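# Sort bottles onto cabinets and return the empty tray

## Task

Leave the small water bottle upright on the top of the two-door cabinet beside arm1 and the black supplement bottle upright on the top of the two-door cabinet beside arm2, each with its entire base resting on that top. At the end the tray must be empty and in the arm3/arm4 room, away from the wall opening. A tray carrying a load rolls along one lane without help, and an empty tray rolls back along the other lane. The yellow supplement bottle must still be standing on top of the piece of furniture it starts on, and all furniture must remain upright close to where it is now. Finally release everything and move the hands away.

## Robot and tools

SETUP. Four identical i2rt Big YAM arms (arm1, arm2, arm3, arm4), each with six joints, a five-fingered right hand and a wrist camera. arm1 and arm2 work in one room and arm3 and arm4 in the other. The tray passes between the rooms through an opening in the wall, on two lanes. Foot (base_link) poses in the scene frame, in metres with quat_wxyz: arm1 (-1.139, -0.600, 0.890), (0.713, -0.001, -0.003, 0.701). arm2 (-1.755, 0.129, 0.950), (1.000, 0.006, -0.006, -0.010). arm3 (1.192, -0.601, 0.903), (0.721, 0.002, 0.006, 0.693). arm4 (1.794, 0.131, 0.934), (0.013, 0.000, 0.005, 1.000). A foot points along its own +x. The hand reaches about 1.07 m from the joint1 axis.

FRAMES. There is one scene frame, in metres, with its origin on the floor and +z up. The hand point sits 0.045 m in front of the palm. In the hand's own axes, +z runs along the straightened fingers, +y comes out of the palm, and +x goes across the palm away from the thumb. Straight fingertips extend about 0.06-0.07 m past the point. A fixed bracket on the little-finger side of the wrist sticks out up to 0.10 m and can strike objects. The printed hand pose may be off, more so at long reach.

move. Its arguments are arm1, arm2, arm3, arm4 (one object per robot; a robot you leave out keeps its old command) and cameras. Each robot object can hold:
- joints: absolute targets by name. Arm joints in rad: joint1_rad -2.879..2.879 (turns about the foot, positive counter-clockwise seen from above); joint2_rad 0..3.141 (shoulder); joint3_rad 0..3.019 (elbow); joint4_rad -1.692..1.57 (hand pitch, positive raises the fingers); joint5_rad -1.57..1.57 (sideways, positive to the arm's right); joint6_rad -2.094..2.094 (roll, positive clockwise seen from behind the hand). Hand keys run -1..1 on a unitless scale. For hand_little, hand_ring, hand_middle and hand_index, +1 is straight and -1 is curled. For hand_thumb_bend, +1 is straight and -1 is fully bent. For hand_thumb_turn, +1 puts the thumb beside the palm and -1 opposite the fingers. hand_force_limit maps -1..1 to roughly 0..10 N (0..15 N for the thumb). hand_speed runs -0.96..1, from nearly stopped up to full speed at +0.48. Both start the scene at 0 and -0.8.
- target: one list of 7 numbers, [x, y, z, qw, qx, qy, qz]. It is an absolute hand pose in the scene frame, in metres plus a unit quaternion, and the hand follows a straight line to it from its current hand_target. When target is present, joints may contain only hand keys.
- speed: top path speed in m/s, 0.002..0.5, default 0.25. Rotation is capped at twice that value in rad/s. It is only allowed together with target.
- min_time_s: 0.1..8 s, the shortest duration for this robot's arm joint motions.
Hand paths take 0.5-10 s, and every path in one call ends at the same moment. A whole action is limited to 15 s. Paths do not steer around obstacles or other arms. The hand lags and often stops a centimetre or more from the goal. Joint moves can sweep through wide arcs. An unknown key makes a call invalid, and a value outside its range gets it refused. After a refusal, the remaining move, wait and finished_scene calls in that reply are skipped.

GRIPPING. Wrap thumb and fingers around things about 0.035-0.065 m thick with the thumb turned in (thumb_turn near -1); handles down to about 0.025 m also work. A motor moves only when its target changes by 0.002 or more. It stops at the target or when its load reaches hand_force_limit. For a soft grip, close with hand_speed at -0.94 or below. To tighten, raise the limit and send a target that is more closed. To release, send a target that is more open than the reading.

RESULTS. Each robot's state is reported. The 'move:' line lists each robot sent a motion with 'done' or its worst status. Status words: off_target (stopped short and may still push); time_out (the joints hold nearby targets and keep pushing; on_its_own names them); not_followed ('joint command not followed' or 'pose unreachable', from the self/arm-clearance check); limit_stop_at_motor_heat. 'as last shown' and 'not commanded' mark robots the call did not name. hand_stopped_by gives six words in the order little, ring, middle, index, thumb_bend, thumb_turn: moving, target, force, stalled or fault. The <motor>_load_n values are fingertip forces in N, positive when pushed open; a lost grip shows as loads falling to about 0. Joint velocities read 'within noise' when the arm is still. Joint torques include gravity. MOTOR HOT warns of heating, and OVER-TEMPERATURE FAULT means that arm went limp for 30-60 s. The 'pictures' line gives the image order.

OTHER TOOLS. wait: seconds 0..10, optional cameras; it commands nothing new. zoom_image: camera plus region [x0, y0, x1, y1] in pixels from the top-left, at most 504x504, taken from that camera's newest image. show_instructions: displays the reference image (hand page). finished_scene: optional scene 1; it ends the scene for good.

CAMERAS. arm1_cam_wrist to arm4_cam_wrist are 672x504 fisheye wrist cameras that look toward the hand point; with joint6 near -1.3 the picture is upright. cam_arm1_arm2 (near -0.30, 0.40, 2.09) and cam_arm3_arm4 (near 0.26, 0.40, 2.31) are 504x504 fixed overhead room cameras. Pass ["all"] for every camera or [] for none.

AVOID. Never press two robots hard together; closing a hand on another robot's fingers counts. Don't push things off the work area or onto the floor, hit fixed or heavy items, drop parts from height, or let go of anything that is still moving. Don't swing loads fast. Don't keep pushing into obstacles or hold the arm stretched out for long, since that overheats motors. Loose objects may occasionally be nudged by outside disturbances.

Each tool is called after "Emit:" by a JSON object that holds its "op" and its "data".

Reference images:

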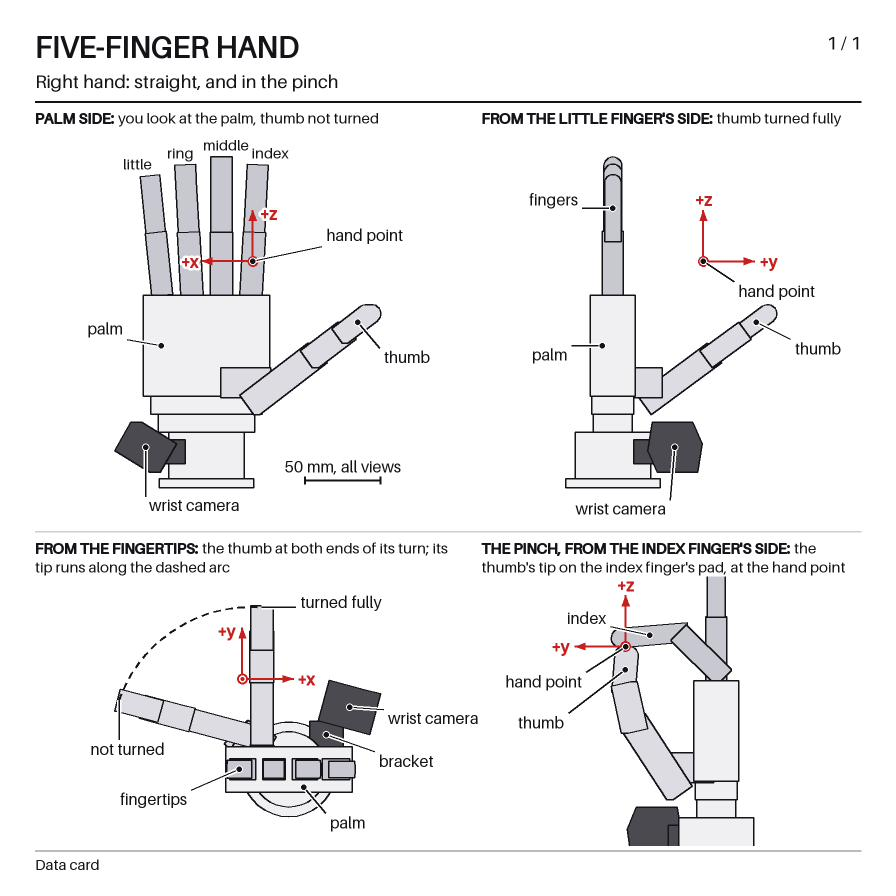

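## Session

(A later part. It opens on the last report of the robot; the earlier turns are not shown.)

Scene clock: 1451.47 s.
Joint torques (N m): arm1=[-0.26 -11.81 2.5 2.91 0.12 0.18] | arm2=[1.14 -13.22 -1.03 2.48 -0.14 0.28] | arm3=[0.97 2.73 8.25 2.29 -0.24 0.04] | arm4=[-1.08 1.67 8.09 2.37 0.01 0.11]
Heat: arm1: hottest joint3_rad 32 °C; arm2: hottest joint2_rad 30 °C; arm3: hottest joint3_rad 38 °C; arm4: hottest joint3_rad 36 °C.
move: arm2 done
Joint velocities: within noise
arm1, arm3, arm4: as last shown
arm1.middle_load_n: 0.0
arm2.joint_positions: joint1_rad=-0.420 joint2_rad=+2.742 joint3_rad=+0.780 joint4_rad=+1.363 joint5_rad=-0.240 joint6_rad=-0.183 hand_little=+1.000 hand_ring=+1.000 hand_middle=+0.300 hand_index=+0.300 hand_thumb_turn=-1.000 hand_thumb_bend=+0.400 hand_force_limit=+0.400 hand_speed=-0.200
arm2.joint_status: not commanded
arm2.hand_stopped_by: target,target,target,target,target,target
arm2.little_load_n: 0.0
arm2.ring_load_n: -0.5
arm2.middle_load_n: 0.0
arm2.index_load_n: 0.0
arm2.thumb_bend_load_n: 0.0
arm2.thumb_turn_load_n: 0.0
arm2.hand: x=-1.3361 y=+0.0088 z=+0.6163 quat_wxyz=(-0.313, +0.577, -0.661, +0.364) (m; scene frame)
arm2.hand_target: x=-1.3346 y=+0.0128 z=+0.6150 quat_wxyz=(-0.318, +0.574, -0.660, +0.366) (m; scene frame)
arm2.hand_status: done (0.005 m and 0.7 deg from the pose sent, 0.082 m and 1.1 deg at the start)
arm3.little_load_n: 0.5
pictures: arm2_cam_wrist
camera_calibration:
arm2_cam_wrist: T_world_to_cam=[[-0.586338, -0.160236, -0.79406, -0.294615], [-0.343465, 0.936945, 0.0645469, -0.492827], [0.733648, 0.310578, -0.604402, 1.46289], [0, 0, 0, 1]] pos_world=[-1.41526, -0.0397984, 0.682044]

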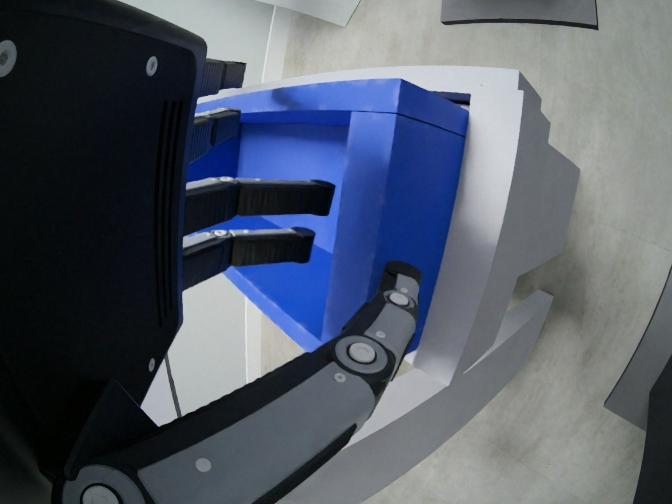

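Emit:
{"op": "move", "data": {"arm2": {"target": [-1.327, 0.013, 0.588, 0.318, -0.5738, 0.66, -0.3659], "speed": 0.06}, "cameras": ["arm2_cam_wrist"]}}

Emit:
{"op": "zoom_image", "data": {"camera": "arm2_cam_wrist", "region": [250, 100, 560, 400]}}

Scene clock: 1468.07 s.
Joint torques (N m): arm1=[-0.21 -11.81 2.5 2.91 0.12 0.17] | arm2=[0.97 -12.04 -0.91 1.85 -0.07 0.3] | arm3=[1.03 2.61 8.34 2.28 -0.24 0.03] | arm4=[-1.14 1.67 8.05 2.37 0.01 0.11]
Heat: arm1: hottest joint3_rad 31 °C; arm2: hottest joint2_rad 30 °C; arm3: hottest joint3_rad 38 °C; arm4: hottest joint3_rad 36 °C.
move: arm2 off_target
Joint velocities: within noise
arm1, arm3, arm4: as last shown
arm2.joint_positions: joint1_rad=-0.410 joint2_rad=+2.793 joint3_rad=+0.853 joint4_rad=+1.377 joint5_rad=-0.246 joint6_rad=-0.182 hand_little=+1.000 hand_ring=+1.000 hand_middle=+0.300 hand_index=+0.300 hand_thumb_turn=-1.000 hand_thumb_bend=+0.400 hand_force_limit=+0.400 hand_speed=-0.200
arm2.joint_status: not commanded
arm2.hand_stopped_by: target,target,target,target,target,target
arm2.little_load_n: 0.0
arm2.ring_load_n: 0.0
arm2.middle_load_n: 0.0
arm2.index_load_n: 0.0
arm2.thumb_bend_load_n: 0.0
arm2.thumb_turn_load_n: 0.0
arm2.hand: x=-1.3172 y=+0.0060 z=+0.6010 quat_wxyz=(-0.323, +0.576, -0.650, +0.376) (m; scene frame)
arm2.hand_target: x=-1.3277 y=+0.0148 z=+0.5888 quat_wxyz=(-0.321, +0.576, -0.658, +0.364) (m; scene frame)
arm2.hand_status: off_target (0.018 m and 1.8 deg from the pose sent, 0.030 m and 0.7 deg at the start)
arm3.little_load_n: 0.0
arm4.index_load_n: -0.5
arm4.thumb_bend_load_n: -0.5
pictures: arm2_cam_wrist
camera_calibration:
arm2_cam_wrist: T_world_to_cam=[[-0.55594, -0.176836, -0.812194, -0.245036], [-0.35745, 0.933009, 0.0415311, -0.487298], [0.75044, 0.313407, -0.581907, 1.44921], [0, 0, 0, 1]] pos_world=[-1.39795, -0.0428707, 0.664525]

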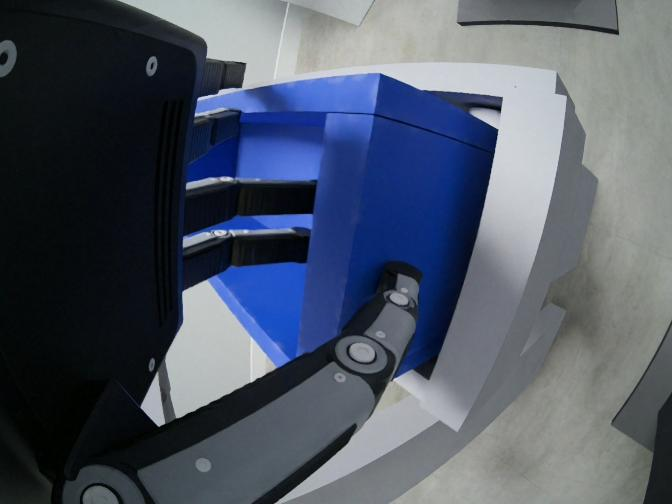

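Scaled by 1.626 from the camera's 672x504 image, which has a finer 960x720 frame.

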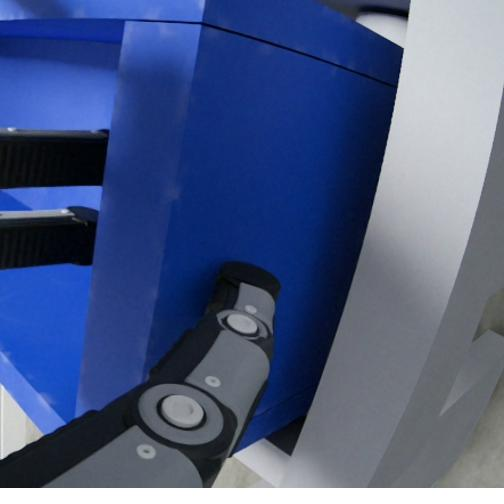

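Emit:
{"op": "move", "data": {"arm2": {"joints": {"hand_speed": -0.93, "hand_force_limit": 0.3, "hand_thumb_bend": -0.6, "hand_index": -0.6, "hand_middle": -0.6}}, "cameras": ["arm2_cam_wrist"]}}

Emit:
{"op": "zoom_image", "data": {"camera": "arm2_cam_wrist", "region": [250, 100, 560, 400]}}

Scene clock: 1513.00 s.
Joint torques (N m): arm1=[-0.26 -11.75 2.5 2.92 0.12 0.17] | arm2=[0.91 -12.22 -1.03 1.77 -0.07 0.31] | arm3=[1.08 2.73 8.24 2.33 -0.24 0.03] | arm4=[-1.14 1.73 8.08 2.39 0.02 0.12]
Heat: arm1: hottest joint3_rad 31 °C; arm2: hottest joint2_rad 28 °C; arm3: hottest joint3_rad 38 °C; arm4: hottest joint3_rad 36 °C.
move: arm2 off_target
Joint velocities: within noise
arm1, arm3, arm4: as last shown
arm2.joint_positions: joint1_rad=-0.409 joint2_rad=+2.794 joint3_rad=+0.855 joint4_rad=+1.378 joint5_rad=-0.247 joint6_rad=-0.182 hand_little=+1.000 hand_ring=+1.000 hand_middle=+0.034 hand_index=-0.032 hand_thumb_turn=-1.000 hand_thumb_bend=+0.253 hand_force_limit=+0.300 hand_speed=-0.930
arm2.joint_status: hand_middle off_target (ended at +0.034, target -0.600); hand_index off_target (ended at -0.032, target -0.600); hand_thumb_bend off_target (ended at +0.253, target -0.600); the others done
arm2.hand_stopped_by: target,target,force,force,force,target
arm2.little_load_n: 0.0
arm2.ring_load_n: 0.0
arm2.middle_load_n: 7.0
arm2.index_load_n: 6.5
arm2.thumb_bend_load_n: 9.5
arm2.thumb_turn_load_n: 0.0
arm2.hand: x=-1.3166 y=+0.0068 z=+0.6008 quat_wxyz=(-0.325, +0.577, -0.649, +0.376) (m; scene frame)
arm2.hand_target: x=-1.3276 y=+0.0155 z=+0.5888 quat_wxyz=(-0.322, +0.576, -0.658, +0.363) (m; scene frame)
arm2.hand_status: not commanded
arm4.index_load_n: 0.0
arm4.thumb_bend_load_n: 0.0
pictures: arm2_cam_wrist
camera_calibration:
arm2_cam_wrist: T_world_to_cam=[[-0.553978, -0.178296, -0.813215, -0.241578], [-0.360128, 0.932002, 0.0409872, -0.490964], [0.75061, 0.315568, -0.580518, 1.44777], [0, 0, 0, 1]] pos_world=[-1.39735, -0.0423644, 0.664129]

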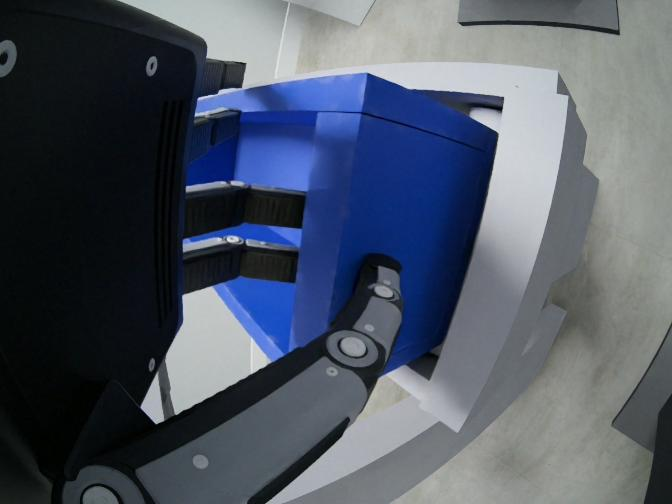

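Scaled by 1.626 from the camera's 672x504 image, which has a finer 960x720 frame.

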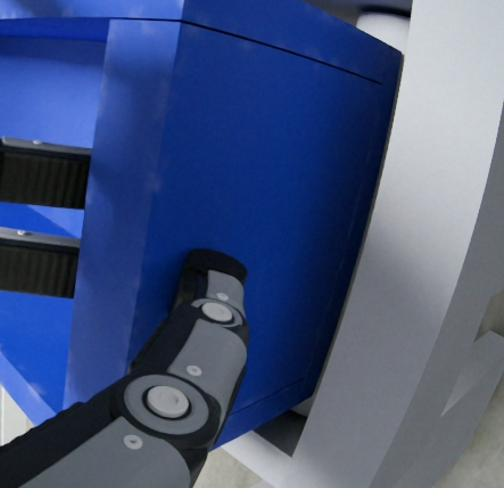

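Emit:
{"op": "move", "data": {"arm1": {"target": [-1.135, -0.065, 0.70, 0.6087, -0.7932, 0, 0], "speed": 0.12, "joints": {"hand_thumb_bend": 0.45}}, "cameras": ["arm1_cam_wrist", "arm2_cam_wrist", "cam_arm1_arm2"]}}

Emit:
{"op": "zoom_image", "data": {"camera": "arm1_cam_wrist", "region": [260, 40, 660, 400]}}

Emit:
{"op": "zoom_image", "data": {"camera": "cam_arm1_arm2", "region": [210, 210, 320, 310]}}

Scene clock: 1534.10 s.
Joint torques (N m): arm1=[0.15 -15.56 0.79 2.88 0.04 0.18] | arm2=[0.97 -12.22 -1.05 1.78 -0.07 0.31] | arm3=[1.03 2.78 8.31 2.25 -0.25 0.03] | arm4=[-1.08 1.73 8.08 2.36 0.02 0.11]
Heat: arm1: hottest joint3_rad 31 °C; arm2: hottest joint2_rad 29 °C; arm3: hottest joint3_rad 38 °C; arm4: hottest joint3_rad 36 °C.
move: arm1 done
Joint velocities: within noise
arm1.joint_positions: joint1_rad=-0.084 joint2_rad=+2.465 joint3_rad=+0.708 joint4_rad=+1.462 joint5_rad=-0.093 joint6_rad=-0.033 hand_little=+1.000 hand_ring=+1.000 hand_middle=+0.300 hand_index=+0.300 hand_thumb_turn=-1.000 hand_thumb_bend=+0.450 hand_force_limit=+0.000 hand_speed=-0.200
arm1.joint_status: all done
arm1.hand_stopped_by: target,target,target,target,target,target
arm1.little_load_n: 0.0
arm1.ring_load_n: 0.0
arm1.middle_load_n: 0.0
arm1.index_load_n: 0.0
arm1.thumb_bend_load_n: 0.0
arm1.thumb_turn_load_n: 0.0
arm1.hand: x=-1.1310 y=-0.0726 z=+0.6955 quat_wxyz=(-0.597, +0.802, +0.002, +0.005) (m; scene frame)
arm1.hand_target: x=-1.1355 y=-0.0668 z=+0.7003 quat_wxyz=(-0.608, +0.794, +0.000, -0.001) (m; scene frame)
arm1.hand_status: done (0.010 m and 1.8 deg from the pose sent, 0.155 m and 1.6 deg at the start)
arm2, arm3, arm4: as last shown
arm2.thumb_turn_load_n: 0.5
arm4.thumb_turn_load_n: 0.5
pictures: arm1_cam_wrist, arm2_cam_wrist, cam_arm1_arm2
camera_calibration:
arm1_cam_wrist: T_world_to_cam=[[0.223869, -0.30563, -0.925458, 0.874963], [-0.760868, -0.648212, 0.0300149, -0.95075], [-0.609066, 0.697433, -0.377659, -0.269308], [0, 0, 0, 1]] pos_world=[-1.0833, -0.161048, 0.736572]
arm2_cam_wrist: T_world_to_cam=[[-0.553978, -0.178296, -0.813215, -0.241578], [-0.360128, 0.932002, 0.0409872, -0.490964], [0.75061, 0.315568, -0.580518, 1.44777], [0, 0, 0, 1]] pos_world=[-1.39735, -0.0423644, 0.664129]

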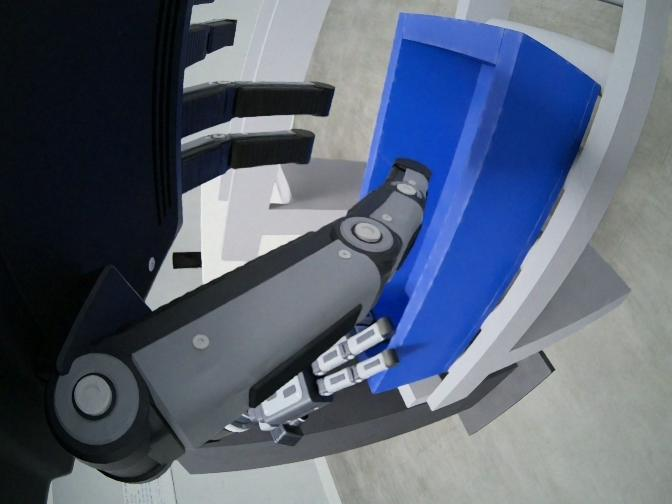

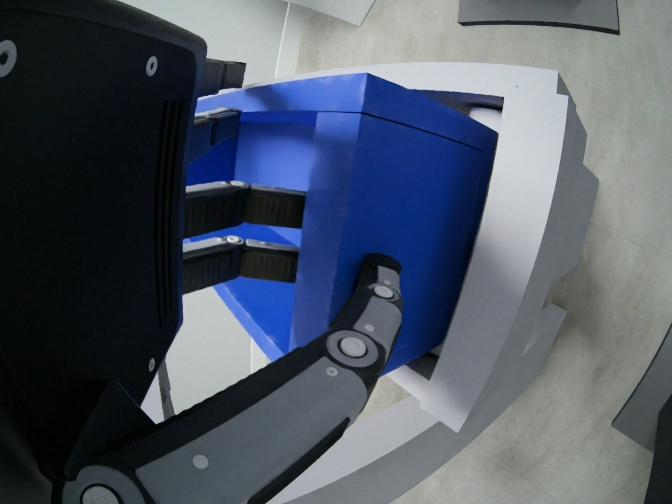

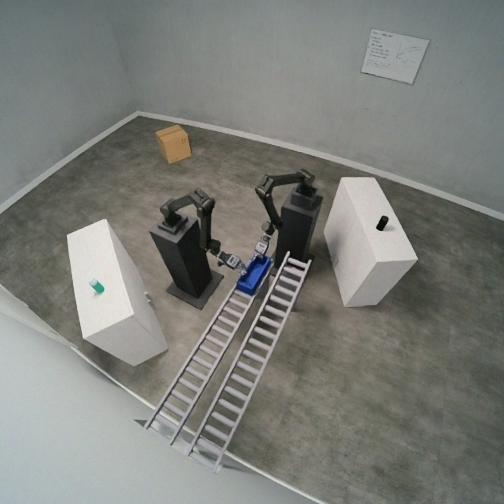

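Scaled by 1.260 from the camera's 672x504 image, which has a finer 960x720 frame.

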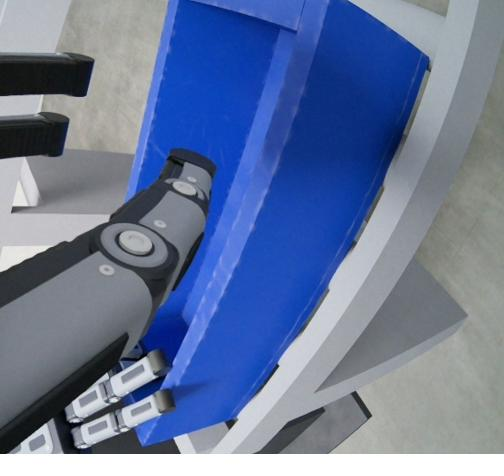

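Scaled by 4.582 from the camera's 504x504 image, which has a finer 720x720 frame.

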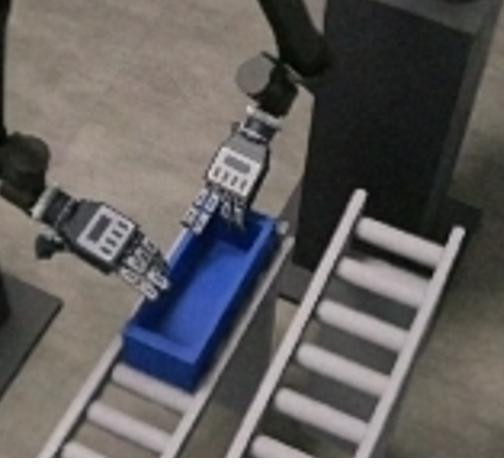

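Emit:
{"op": "move", "data": {"arm1": {"target": [-1.119, -0.046, 0.66, 0.5151, -0.8571, 0, 0], "speed": 0.08}, "cameras": ["arm1_cam_wrist", "cam_arm1_arm2"]}}

Emit:
{"op": "zoom_image", "data": {"camera": "arm1_cam_wrist", "region": [260, 0, 660, 400]}}

Emit:
{"op": "zoom_image", "data": {"camera": "cam_arm1_arm2", "region": [210, 230, 290, 310]}}

Scene clock: 1560.97 s.
Joint torques (N m): arm1=[-1.38 -19.19 2.22 1.26 -0.2 -0.08] | arm2=[0.97 -12.22 -1.05 1.78 -0.07 0.31] | arm3=[1.08 2.67 8.2 2.28 -0.25 0.04] | arm4=[-1.03 1.73 8.1 2.37 0.01 0.11]
Heat: arm1: hottest joint3_rad 31 °C; arm2: hottest joint2_rad 29 °C; arm3: hottest joint3_rad 38 °C; arm4: hottest joint3_rad 36 °C.
move: arm1 off_target
Joint velocities: within noise
arm1.joint_positions: joint1_rad=-0.090 joint2_rad=+2.445 joint3_rad=+0.824 joint4_rad=+1.099 joint5_rad=-0.106 joint6_rad=-0.033 hand_little=+1.000 hand_ring=+1.000 hand_middle=+0.300 hand_index=+0.300 hand_thumb_turn=-1.000 hand_thumb_bend=+0.450 hand_force_limit=+0.000 hand_speed=-0.200
arm1.joint_status: not commanded
arm1.hand_stopped_by: target,target,target,target,target,target
arm1.little_load_n: 0.0
arm1.ring_load_n: 0.0
arm1.middle_load_n: 0.0
arm1.index_load_n: 0.0
arm1.thumb_bend_load_n: 0.0
arm1.thumb_turn_load_n: 0.0
arm1.hand: x=-1.1287 y=-0.0620 z=+0.6469 quat_wxyz=(-0.503, +0.864, -0.005, -0.008) (m; scene frame)
arm1.hand_target: x=-1.1195 y=-0.0476 z=+0.6598 quat_wxyz=(-0.515, +0.857, -0.004, -0.002) (m; scene frame)
arm1.hand_status: off_target (0.023 m and 1.9 deg from the pose sent, 0.046 m and 11.3 deg at the start)
arm2: as last shown
arm2.middle_load_n: 7.5
arm2.thumb_turn_load_n: 0.0
arm3.joint_positions: joint1_rad=+0.530 joint2_rad=+0.585 joint3_rad=+1.322 joint4_rad=-1.404 joint5_rad=-0.254 joint6_rad=-1.366 hand_little=+1.000 hand_ring=+1.000 hand_middle=+1.000 hand_index=+1.000 hand_thumb_turn=+1.000 hand_thumb_bend=+1.000 hand_force_limit=+0.000 hand_speed=-0.800
arm3.joint_status: not commanded
arm3.hand_stopped_by: target,target,target,target,target,target
arm3.little_load_n: 0.0
arm3.ring_load_n: 0.0
arm3.middle_load_n: 0.0
arm3.index_load_n: 0.0
arm3.thumb_bend_load_n: 0.0
arm3.thumb_turn_load_n: 0.0
arm3.hand: x=+1.0980 y=-0.4055 z=+1.3519 quat_wxyz=(-0.443, +0.493, +0.745, +0.075) (m; scene frame)
arm3.hand_target: x=+1.0985 y=-0.4061 z=+1.3612 quat_wxyz=(-0.452, +0.489, +0.742, +0.080) (m; scene frame)
arm3.hand_status: not commanded
arm4.joint_positions: joint1_rad=-0.283 joint2_rad=+0.629 joint3_rad=+1.504 joint4_rad=-1.246 joint5_rad=-0.094 joint6_rad=-1.109 hand_little=+1.000 hand_ring=+1.000 hand_middle=+1.000 hand_index=+1.000 hand_thumb_turn=+1.000 hand_thumb_bend=+1.000 hand_force_limit=+0.000 hand_speed=-0.800
arm4.joint_status: not commanded
arm4.hand_stopped_by: target,target,target,target,target,target
arm4.little_load_n: 0.0
arm4.ring_load_n: 0.0
arm4.middle_load_n: -0.5
arm4.index_load_n: 0.0
arm4.thumb_bend_load_n: 0.0
arm4.thumb_turn_load_n: 0.0
arm4.hand: x=+1.5788 y=+0.2289 z=+1.4853 quat_wxyz=(-0.558, +0.288, +0.773, -0.086) (m; scene frame)
arm4.hand_target: x=+1.5808 y=+0.2284 z=+1.4978 quat_wxyz=(-0.570, +0.285, +0.766, -0.086) (m; scene frame)
arm4.hand_status: not commanded
pictures: arm1_cam_wrist, cam_arm1_arm2
camera_calibration:
arm1_cam_wrist: T_world_to_cam=[[0.200128, -0.50452, -0.839886, 0.738339], [-0.75498, -0.62577, 0.196004, -1.03995], [-0.624463, 0.594871, -0.506136, -0.234234], [0, 0, 0, 1]] pos_world=[-1.07917, -0.138924, 0.7054]

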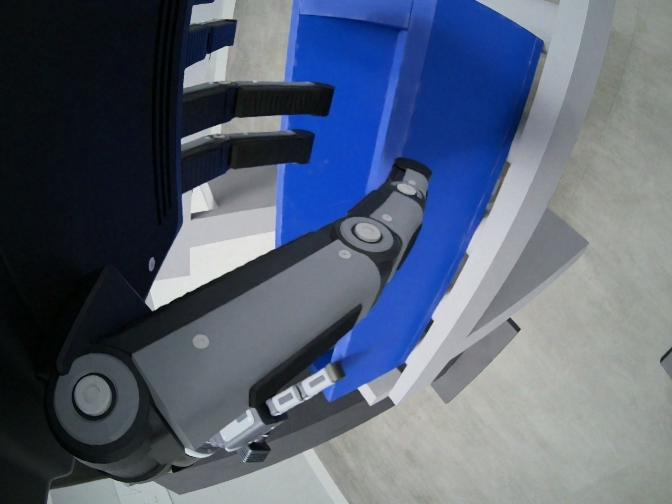

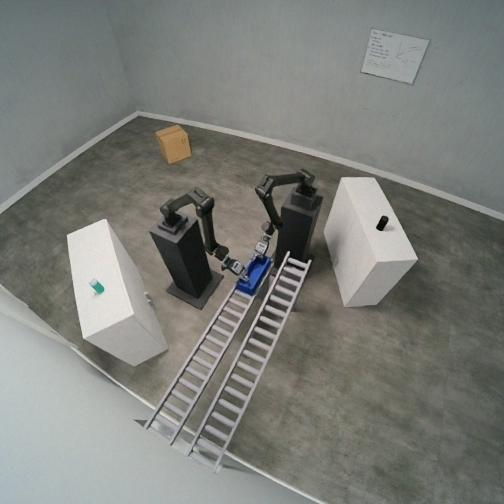

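Scaled by 1.260 from the camera's 672x504 image, which has a finer 960x720 frame.

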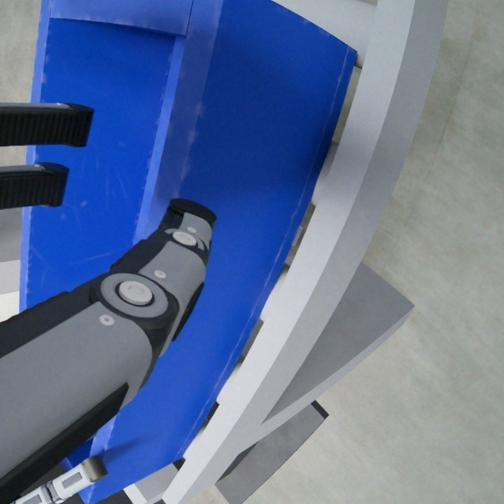

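Scaled by 6.300 from the camera's 504x504 image, which has a finer 720x720 frame.

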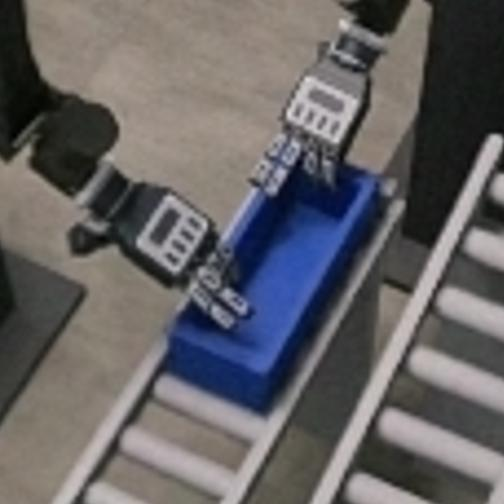

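Emit:
{"op": "move", "data": {"arm1": {"target": [-1.114, -0.047, 0.633, 0.5151, -0.8571, 0, 0], "speed": 0.06}, "cameras": ["arm1_cam_wrist", "cam_arm1_arm2"]}}

Emit:
{"op": "zoom_image", "data": {"camera": "arm1_cam_wrist", "region": [260, 0, 660, 400]}}

Emit:
{"op": "zoom_image", "data": {"camera": "cam_arm1_arm2", "region": [210, 230, 290, 310]}}

Scene clock: 1582.03 s.
Joint torques (N m): arm1=[-1.44 -17.08 2.04 2.73 -0.21 -0.11] | arm2=[0.85 -12.28 -1.03 1.77 -0.07 0.31] | arm3=[1.2 2.61 8.23 2.32 -0.23 0.03] | arm4=[-1.08 1.73 8.09 2.39 0.02 0.11]
Heat: arm1: hottest joint3_rad 30 °C; arm2: hottest joint2_rad 29 °C; arm3: hottest joint3_rad 38 °C; arm4: hottest joint3_rad 36 °C.
move: arm1 off_target
Joint velocities: within noise
arm1.joint_positions: joint1_rad=-0.101 joint2_rad=+2.496 joint3_rad=+0.868 joint4_rad=+1.099 joint5_rad=-0.116 joint6_rad=-0.040 hand_little=+1.000 hand_ring=+1.000 hand_middle=+0.300 hand_index=+0.300 hand_thumb_turn=-1.000 hand_thumb_bend=+0.450 hand_force_limit=+0.000 hand_speed=-0.200
arm1.joint_status: not commanded
arm1.hand_stopped_by: target,target,target,target,target,target
arm1.little_load_n: 0.0
arm1.ring_load_n: 0.0
arm1.middle_load_n: 0.0
arm1.index_load_n: 0.0
arm1.thumb_bend_load_n: 0.5
arm1.thumb_turn_load_n: 0.0
arm1.hand: x=-1.1238 y=-0.0567 z=+0.6288 quat_wxyz=(-0.501, +0.865, -0.004, -0.008) (m; scene frame)
arm1.hand_target: x=-1.1147 y=-0.0470 z=+0.6333 quat_wxyz=(-0.515, +0.857, -0.001, -0.001) (m; scene frame)
arm1.hand_status: off_target (0.014 m and 2.2 deg from the pose sent, 0.025 m and 1.9 deg at the start)
arm2, arm3, arm4: as last shown
arm2.middle_load_n: 7.0
arm2.thumb_bend_load_n: 10.0
arm2.thumb_turn_load_n: 0.5
arm3.thumb_turn_load_n: -0.5
arm4.middle_load_n: 0.0
pictures: arm1_cam_wrist, cam_arm1_arm2
camera_calibration:
arm1_cam_wrist: T_world_to_cam=[[0.201828, -0.508569, -0.837032, 0.724642], [-0.753632, -0.626474, 0.198919, -1.02981], [-0.625543, 0.590667, -0.509714, -0.242723], [0, 0, 0, 1]] pos_world=[-1.07418, -0.133248, 0.687677]

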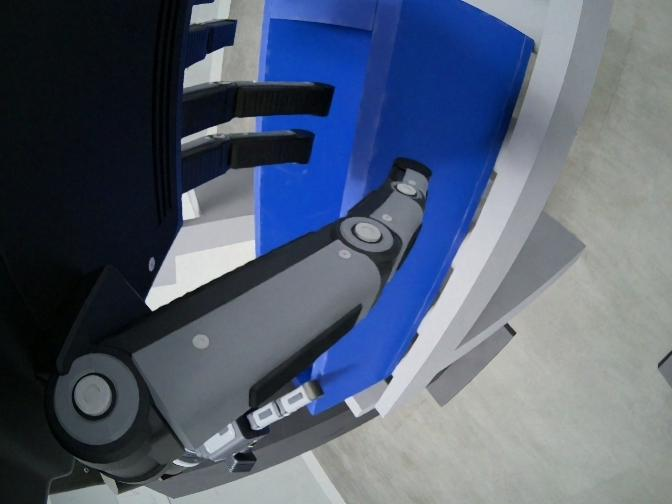

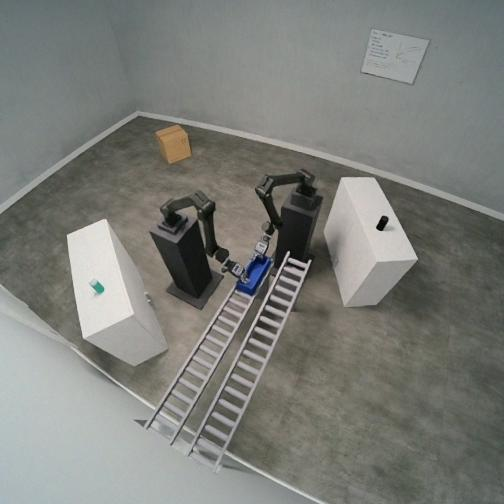

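Scaled by 1.260 from the camera's 672x504 image, which has a finer 960x720 frame.

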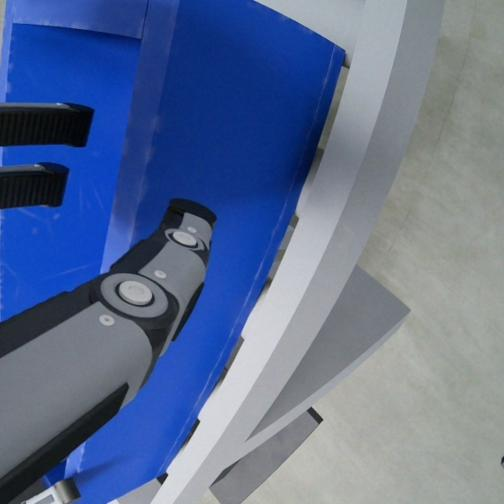

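Scaled by 6.300 from the camera's 504x504 image, which has a finer 720x720 frame.

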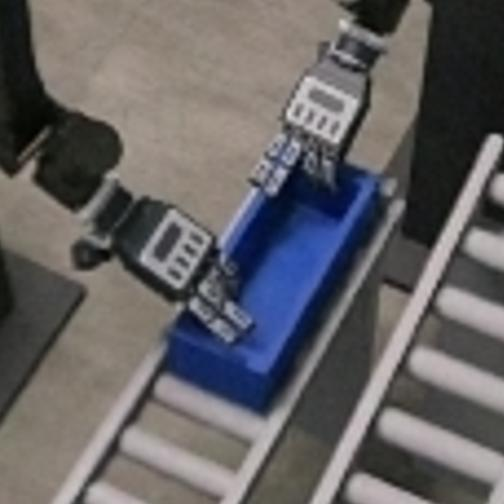

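Emit:
{"op": "move", "data": {"arm1": {"target": [-1.113, -0.048, 0.619, 0.5151, -0.8571, 0, 0], "speed": 0.05}, "cameras": ["arm1_cam_wrist"]}}

Emit:
{"op": "move", "data": {"arm1": {"joints": {"hand_speed": -0.93, "hand_force_limit": 0.3, "hand_thumb_bend": -0.6, "hand_index": -0.6, "hand_middle": -0.6}}, "cameras": ["arm1_cam_wrist", "arm2_cam_wrist", "cam_arm1_arm2"]}}

Emit:
{"op": "zoom_image", "data": {"camera": "cam_arm1_arm2", "region": [210, 230, 290, 310]}}

Scene clock: 1593.30 s.
Joint torques (N m): arm1=[-1.44 -16.97 2.09 2.76 -0.2 -0.11] | arm2=[0.91 -12.22 -1.03 1.78 -0.07 0.31] | arm3=[1.03 2.55 8.25 2.28 -0.25 0.03] | arm4=[-1.14 1.67 8.1 2.37 0.01 0.11]
Heat: arm1: hottest joint3_rad 30 °C; arm2: hottest joint2_rad 29 °C; arm3: hottest joint3_rad 38 °C; arm4: hottest joint3_rad 36 °C.
move: arm1 off_target
Joint velocities: within noise
arm1.joint_positions: joint1_rad=-0.102 joint2_rad=+2.534 joint3_rad=+0.888 joint4_rad=+1.119 joint5_rad=-0.118 joint6_rad=-0.045 hand_little=+1.000 hand_ring=+1.000 hand_middle=+0.300 hand_index=+0.300 hand_thumb_turn=-1.000 hand_thumb_bend=+0.450 hand_force_limit=+0.000 hand_speed=-0.200
arm1.joint_status: not commanded
arm1.hand_stopped_by: target,target,target,target,target,target
arm1.little_load_n: 0.0
arm1.ring_load_n: 0.0
arm1.middle_load_n: -0.5
arm1.index_load_n: 0.0
arm1.thumb_bend_load_n: 0.0
arm1.thumb_turn_load_n: 0.0
arm1.hand: x=-1.1229 y=-0.0571 z=+0.6162 quat_wxyz=(-0.502, +0.865, -0.002, -0.008) (m; scene frame)
arm1.hand_target: x=-1.1137 y=-0.0482 z=+0.6189 quat_wxyz=(-0.515, +0.857, +0.000, +0.000) (m; scene frame)
arm1.hand_status: off_target (0.014 m and 2.0 deg from the pose sent, 0.017 m and 2.2 deg at the start)
arm2, arm3, arm4: as last shown
arm2.ring_load_n: 0.5
arm2.middle_load_n: 7.5
arm2.thumb_bend_load_n: 9.5
arm2.thumb_turn_load_n: 0.0
arm3.thumb_turn_load_n: 0.0
pictures: arm1_cam_wrist
camera_calibration:
arm1_cam_wrist: T_world_to_cam=[[0.205751, -0.506757, -0.837176, 0.718269], [-0.752997, -0.628373, 0.195302, -1.02408], [-0.625029, 0.590208, -0.510875, -0.247136], [0, 0, 0, 1]] pos_world=[-1.07338, -0.133654, 0.675067]

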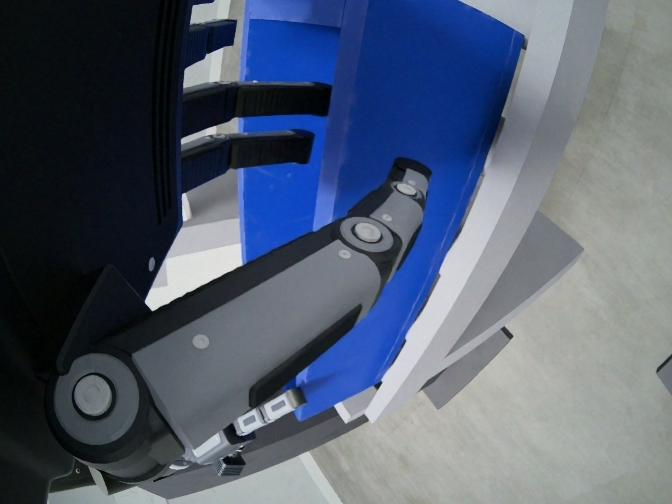

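Scene clock: 1597.73 s.
Joint torques (N m): arm1=[-1.49 -17.03 1.61 2.73 -0.15 -0.09] | arm2=[0.91 -12.22 -1.11 1.77 -0.08 0.3] | arm3=[1.08 2.55 8.25 2.29 -0.24 0.05] | arm4=[-1.2 1.61 8.09 2.35 0.01 0.12]
Heat: arm1: hottest joint3_rad 30 °C; arm2: hottest joint2_rad 29 °C; arm3: hottest joint3_rad 38 °C; arm4: hottest joint3_rad 36 °C.
move: arm1 off_target
Joint velocities: within noise
arm1.joint_positions: joint1_rad=-0.102 joint2_rad=+2.534 joint3_rad=+0.896 joint4_rad=+1.119 joint5_rad=-0.120 joint6_rad=-0.057 hand_little=+1.000 hand_ring=+1.000 hand_middle=-0.098 hand_index=-0.131 hand_thumb_turn=-1.000 hand_thumb_bend=+0.230 hand_force_limit=+0.300 hand_speed=-0.930
arm1.joint_status: hand_middle off_target (ended at -0.098, target -0.600); hand_index off_target (ended at -0.131, target -0.600); hand_thumb_bend off_target (ended at +0.230, target -0.600); the others done
arm1.hand_stopped_by: target,target,force,force,force,target
arm1.little_load_n: 0.0
arm1.ring_load_n: 0.0
arm1.middle_load_n: 7.0
arm1.index_load_n: 7.0
arm1.thumb_bend_load_n: 9.5
arm1.thumb_turn_load_n: 0.5
arm1.hand: x=-1.1220 y=-0.0530 z=+0.6172 quat_wxyz=(-0.505, +0.863, +0.004, -0.005) (m; scene frame)
arm1.hand_target: x=-1.1131 y=-0.0479 z=+0.6188 quat_wxyz=(-0.515, +0.857, +0.005, +0.002) (m; scene frame)
arm1.hand_status: not commanded
arm2, arm3, arm4: as last shown
arm2.joint_positions: joint1_rad=-0.409 joint2_rad=+2.794 joint3_rad=+0.856 joint4_rad=+1.378 joint5_rad=-0.247 joint6_rad=-0.182 hand_little=+1.000 hand_ring=+1.000 hand_middle=+0.034 hand_index=-0.032 hand_thumb_turn=-1.000 hand_thumb_bend=+0.253 hand_force_limit=+0.300 hand_speed=-0.930
arm2.ring_load_n: 0.0
arm2.middle_load_n: 7.0
arm2.thumb_turn_load_n: 0.5
arm2.hand: x=-1.3158 y=+0.0065 z=+0.6009 quat_wxyz=(-0.325, +0.576, -0.648, +0.376) (m; scene frame)
arm2.hand_target: x=-1.3274 y=+0.0154 z=+0.5889 quat_wxyz=(-0.322, +0.576, -0.658, +0.363) (m; scene frame)
pictures: arm1_cam_wrist, arm2_cam_wrist, cam_arm1_arm2
camera_calibration:
arm1_cam_wrist: T_world_to_cam=[[0.218532, -0.498566, -0.838854, 0.736825], [-0.750377, -0.635413, 0.18217, -1.01031], [-0.623842, 0.589646, -0.51297, -0.24581], [0, 0, 0, 1]] pos_world=[-1.07248, -0.12967, 0.676045]
arm2_cam_wrist: T_world_to_cam=[[-0.552894, -0.178827, -0.813836, -0.239336], [-0.360152, 0.932041, 0.039875, -0.489724], [0.751398, 0.315151, -0.579724, 1.4479], [0, 0, 0, 1]] pos_world=[-1.39665, -0.0426645, 0.664132]

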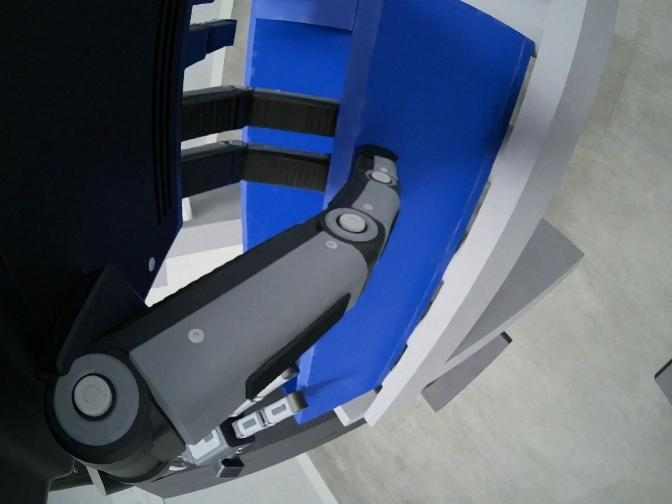

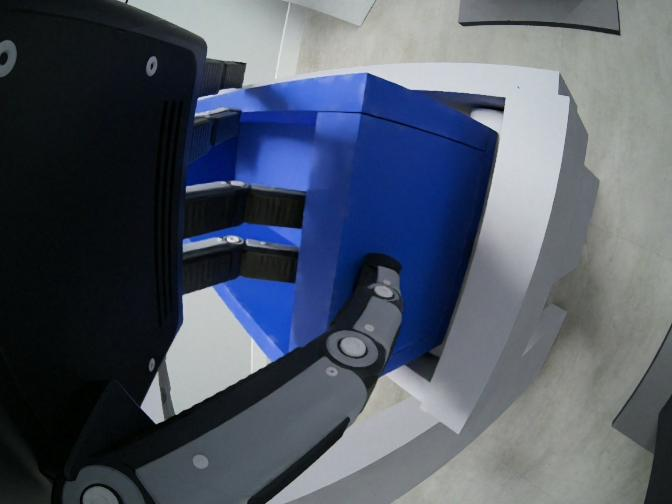

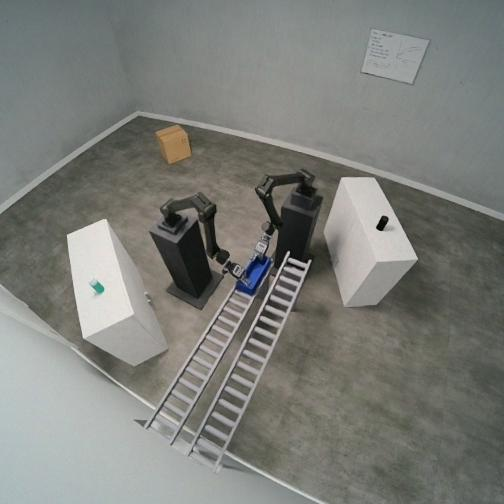

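Scaled by 6.300 from the camera's 504x504 image, which has a finer 720x720 frame.

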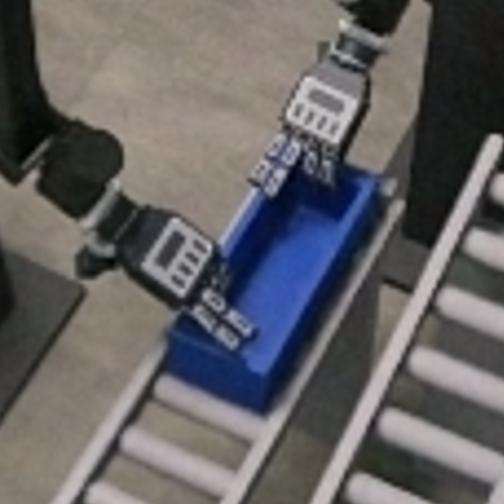

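Emit:
{"op": "move", "data": {"arm1": {"target": [-1.113, -0.048, 0.689, 0.515, -0.857, -0.005, -0.002], "speed": 0.05}, "arm2": {"target": [-1.327, 0.014, 0.659, 0.322, -0.576, 0.658, -0.363], "speed": 0.05}, "cameras": ["arm1_cam_wrist", "arm2_cam_wrist", "cam_arm1_arm2"]}}

Emit:
{"op": "zoom_image", "data": {"camera": "cam_arm1_arm2", "region": [210, 220, 290, 300]}}

Scene clock: 1618.13 s.
Joint torques (N m): arm1=[-1.49 -20.25 1.18 1.55 -0.15 -0.09] | arm2=[0.97 -15.44 -2.33 0.98 -0.18 0.31] | arm3=[1.03 2.73 8.24 2.29 -0.24 0.03] | arm4=[-1.2 1.61 8.05 2.35 0.02 0.11]
Heat: arm1: hottest joint3_rad 30 °C; arm2: hottest joint2_rad 28 °C; arm3: hottest joint3_rad 38 °C; arm4: hottest joint3_rad 37 °C.
move: arm1 off_target; arm2 off_target
Joint velocities: within noise
arm1.joint_positions: joint1_rad=-0.102 joint2_rad=+2.371 joint3_rad=+0.805 joint4_rad=+1.038 joint5_rad=-0.123 joint6_rad=-0.047 hand_little=+1.000 hand_ring=+1.000 hand_middle=-0.098 hand_index=-0.130 hand_thumb_turn=-1.000 hand_thumb_bend=+0.230 hand_force_limit=+0.300 hand_speed=-0.930
arm1.joint_status: not commanded
arm1.hand_stopped_by: target,target,force,force,force,target
arm1.little_load_n: 0.0
arm1.ring_load_n: 0.0
arm1.middle_load_n: 2.5
arm1.index_load_n: 8.0
arm1.thumb_bend_load_n: 9.0
arm1.thumb_turn_load_n: 1.0
arm1.hand: x=-1.1241 y=-0.0578 z=+0.6693 quat_wxyz=(-0.501, +0.865, +0.000, -0.009) (m; scene frame)
arm1.hand_target: x=-1.1142 y=-0.0477 z=+0.6879 quat_wxyz=(-0.515, +0.857, +0.001, -0.001) (m; scene frame)
arm1.hand_status: off_target (0.025 m and 2.3 deg from the pose sent, 0.073 m and 1.6 deg at the start)
arm2.joint_positions: joint1_rad=-0.409 joint2_rad=+2.623 joint3_rad=+0.725 joint4_rad=+1.340 joint5_rad=-0.232 joint6_rad=-0.182 hand_little=+1.000 hand_ring=+1.000 hand_middle=+0.034 hand_index=-0.032 hand_thumb_turn=-1.000 hand_thumb_bend=+0.253 hand_force_limit=+0.300 hand_speed=-0.930
arm2.joint_status: not commanded
arm2.hand_stopped_by: target,target,force,force,force,target
arm2.little_load_n: 0.0
arm2.ring_load_n: 0.5
arm2.middle_load_n: 4.5
arm2.index_load_n: 5.5
arm2.thumb_bend_load_n: 8.5
arm2.thumb_turn_load_n: 0.0
arm2.hand: x=-1.3188 y=+0.0038 z=+0.6593 quat_wxyz=(-0.319, +0.574, -0.651, +0.381) (m; scene frame)
arm2.hand_target: x=-1.3269 y=+0.0116 z=+0.6588 quat_wxyz=(-0.318, +0.574, -0.660, +0.366) (m; scene frame)
arm2.hand_status: off_target (0.013 m and 2.2 deg from the pose sent, 0.060 m and 1.9 deg at the start)
arm3, arm4: as last shown
pictures: arm1_cam_wrist, arm2_cam_wrist, cam_arm1_arm2
camera_calibration:
arm1_cam_wrist: T_world_to_cam=[[0.207239, -0.506759, -0.836808, 0.764184], [-0.749753, -0.631745, 0.196896, -1.03329], [-0.628428, 0.586595, -0.510867, -0.224242], [0, 0, 0, 1]] pos_world=[-1.074, -0.13398, 0.728368]
arm2_cam_wrist: T_world_to_cam=[[-0.556942, -0.177955, -0.811263, -0.201033], [-0.34787, 0.936951, 0.0332917, -0.47011], [0.75419, 0.300756, -0.583733, 1.49121], [0, 0, 0, 1]] pos_world=[-1.40016, -0.0437944, 0.723028]

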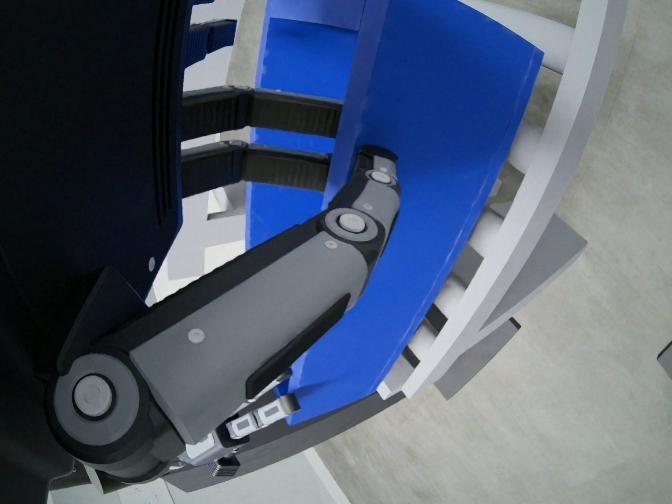

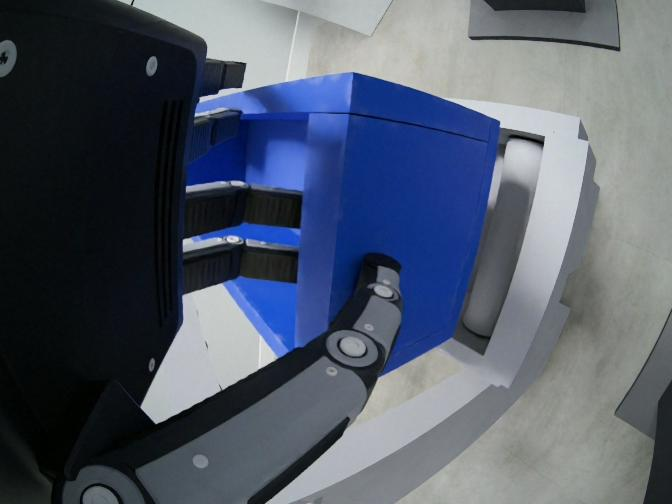

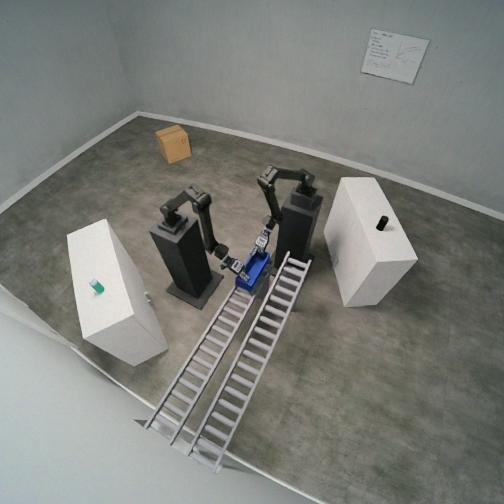

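Scaled by 6.300 from the camera's 504x504 image, which has a finer 720x720 frame.

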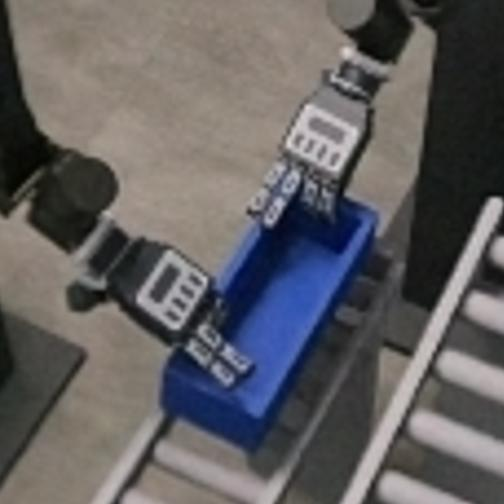

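Emit:
{"op": "move", "data": {"arm1": {"target": [-1.113, -0.046, 0.915, 0.515, -0.857, -0.001, 0.001], "speed": 0.08}, "arm2": {"target": [-1.327, 0.014, 0.895, 0.318, -0.574, 0.660, -0.366], "speed": 0.08}, "cameras": ["arm1_cam_wrist", "arm2_cam_wrist", "cam_arm1_arm2"]}}

Emit:
{"op": "zoom_image", "data": {"camera": "cam_arm1_arm2", "region": [200, 200, 320, 320]}}

Scene clock: 1632.23 s.
Joint torques (N m): arm1=[-1.73 -16.09 7.94 1.29 -0.02 -0.11] | arm2=[1.26 -10.46 3.66 0.77 -0.32 0.38] | arm3=[1.32 2.61 8.32 2.3 -0.25 0.03] | arm4=[-1.08 1.79 8.05 2.36 0.02 0.11]
Heat: arm1: hottest joint3_rad 30 °C; arm2: hottest joint2_rad 28 °C; arm3: hottest joint3_rad 38 °C; arm4: hottest joint3_rad 37 °C.
move: arm1 off_target; arm2 done
Joint velocities: within noise
arm1.joint_positions: joint1_rad=-0.102 joint2_rad=+1.675 joint3_rad=+0.710 joint4_rad=+0.426 joint5_rad=-0.139 joint6_rad=-0.047 hand_little=+1.000 hand_ring=+1.000 hand_middle=-0.099 hand_index=-0.130 hand_thumb_turn=-1.000 hand_thumb_bend=+0.230 hand_force_limit=+0.300 hand_speed=-0.930
arm1.joint_status: not commanded
arm1.hand_stopped_by: target,target,force,force,force,target
arm1.little_load_n: 0.0
arm1.ring_load_n: 0.0
arm1.middle_load_n: 0.0
arm1.index_load_n: 10.5
arm1.thumb_bend_load_n: 9.5
arm1.thumb_turn_load_n: 3.5
arm1.hand: x=-1.1283 y=-0.0572 z=+0.8904 quat_wxyz=(-0.497, +0.868, +0.004, -0.017) (m; scene frame)
arm1.hand_target: x=-1.1150 y=-0.0438 z=+0.9138 quat_wxyz=(-0.516, +0.857, +0.003, -0.005) (m; scene frame)
arm1.hand_status: off_target (0.031 m and 3.1 deg from the pose sent, 0.246 m and 2.1 deg at the start)
arm2.joint_positions: joint1_rad=-0.395 joint2_rad=+1.688 joint3_rad=+0.447 joint4_rad=+0.669 joint5_rad=-0.212 joint6_rad=-0.179 hand_little=+1.000 hand_ring=+1.000 hand_middle=+0.034 hand_index=-0.032 hand_thumb_turn=-1.000 hand_thumb_bend=+0.253 hand_force_limit=+0.300 hand_speed=-0.930
arm2.joint_status: not commanded
arm2.hand_stopped_by: target,target,force,force,force,target
arm2.little_load_n: 0.0
arm2.ring_load_n: 0.0
arm2.middle_load_n: 1.5
arm2.index_load_n: 7.0
arm2.thumb_bend_load_n: 5.0
arm2.thumb_turn_load_n: 1.0
arm2.hand: x=-1.3269 y=+0.0063 z=+0.8956 quat_wxyz=(-0.313, +0.576, -0.655, +0.377) (m; scene frame)
arm2.hand_target: x=-1.3327 y=+0.0162 z=+0.8923 quat_wxyz=(-0.315, +0.575, -0.663, +0.361) (m; scene frame)
arm2.hand_status: done (0.008 m and 1.5 deg from the pose sent, 0.236 m and 2.0 deg at the start)
arm3, arm4: as last shown
pictures: arm1_cam_wrist, arm2_cam_wrist, cam_arm1_arm2
camera_calibration:
arm1_cam_wrist: T_world_to_cam=[[0.206421, -0.511903, -0.833874, 0.946449], [-0.738554, -0.640528, 0.210386, -1.07949], [-0.641816, 0.572433, -0.510286, -0.130805], [0, 0, 0, 1]] pos_world=[-1.07658, -0.132073, 0.949579]
arm2_cam_wrist: T_world_to_cam=[[-0.571113, -0.17659, -0.801652, -0.0406656], [-0.343106, 0.93854, 0.0376916, -0.480794], [0.745727, 0.296578, -0.596602, 1.63488], [0, 0, 0, 1]] pos_world=[-1.40736, -0.0408045, 0.960891]

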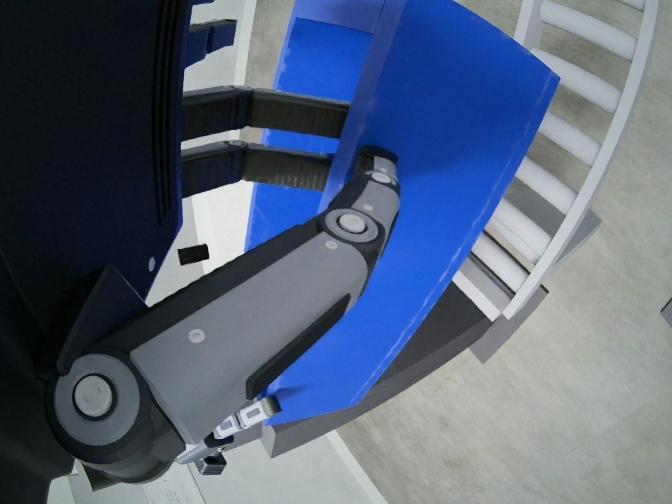

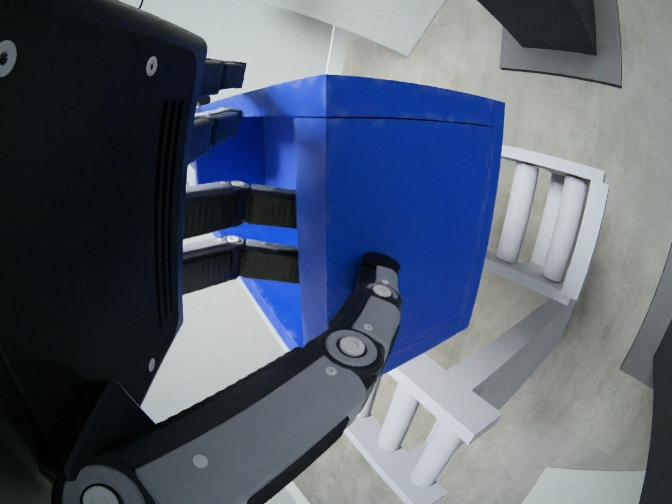

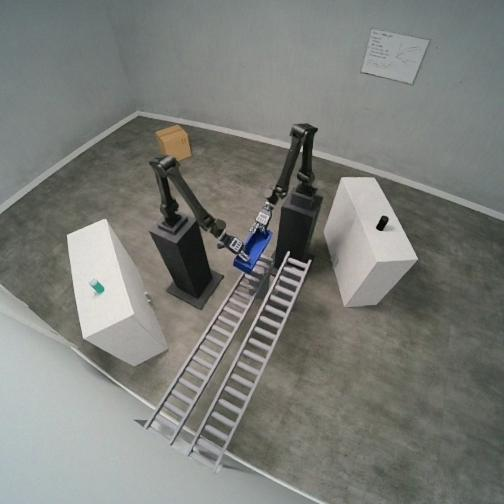

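Scaled by 4.200 from the camera's 504x504 image, which has a finer 720x720 frame.

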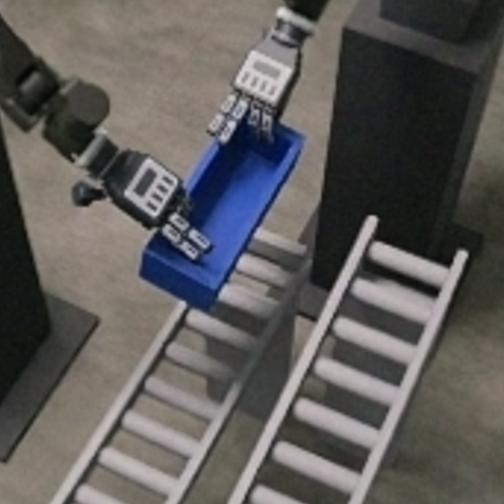

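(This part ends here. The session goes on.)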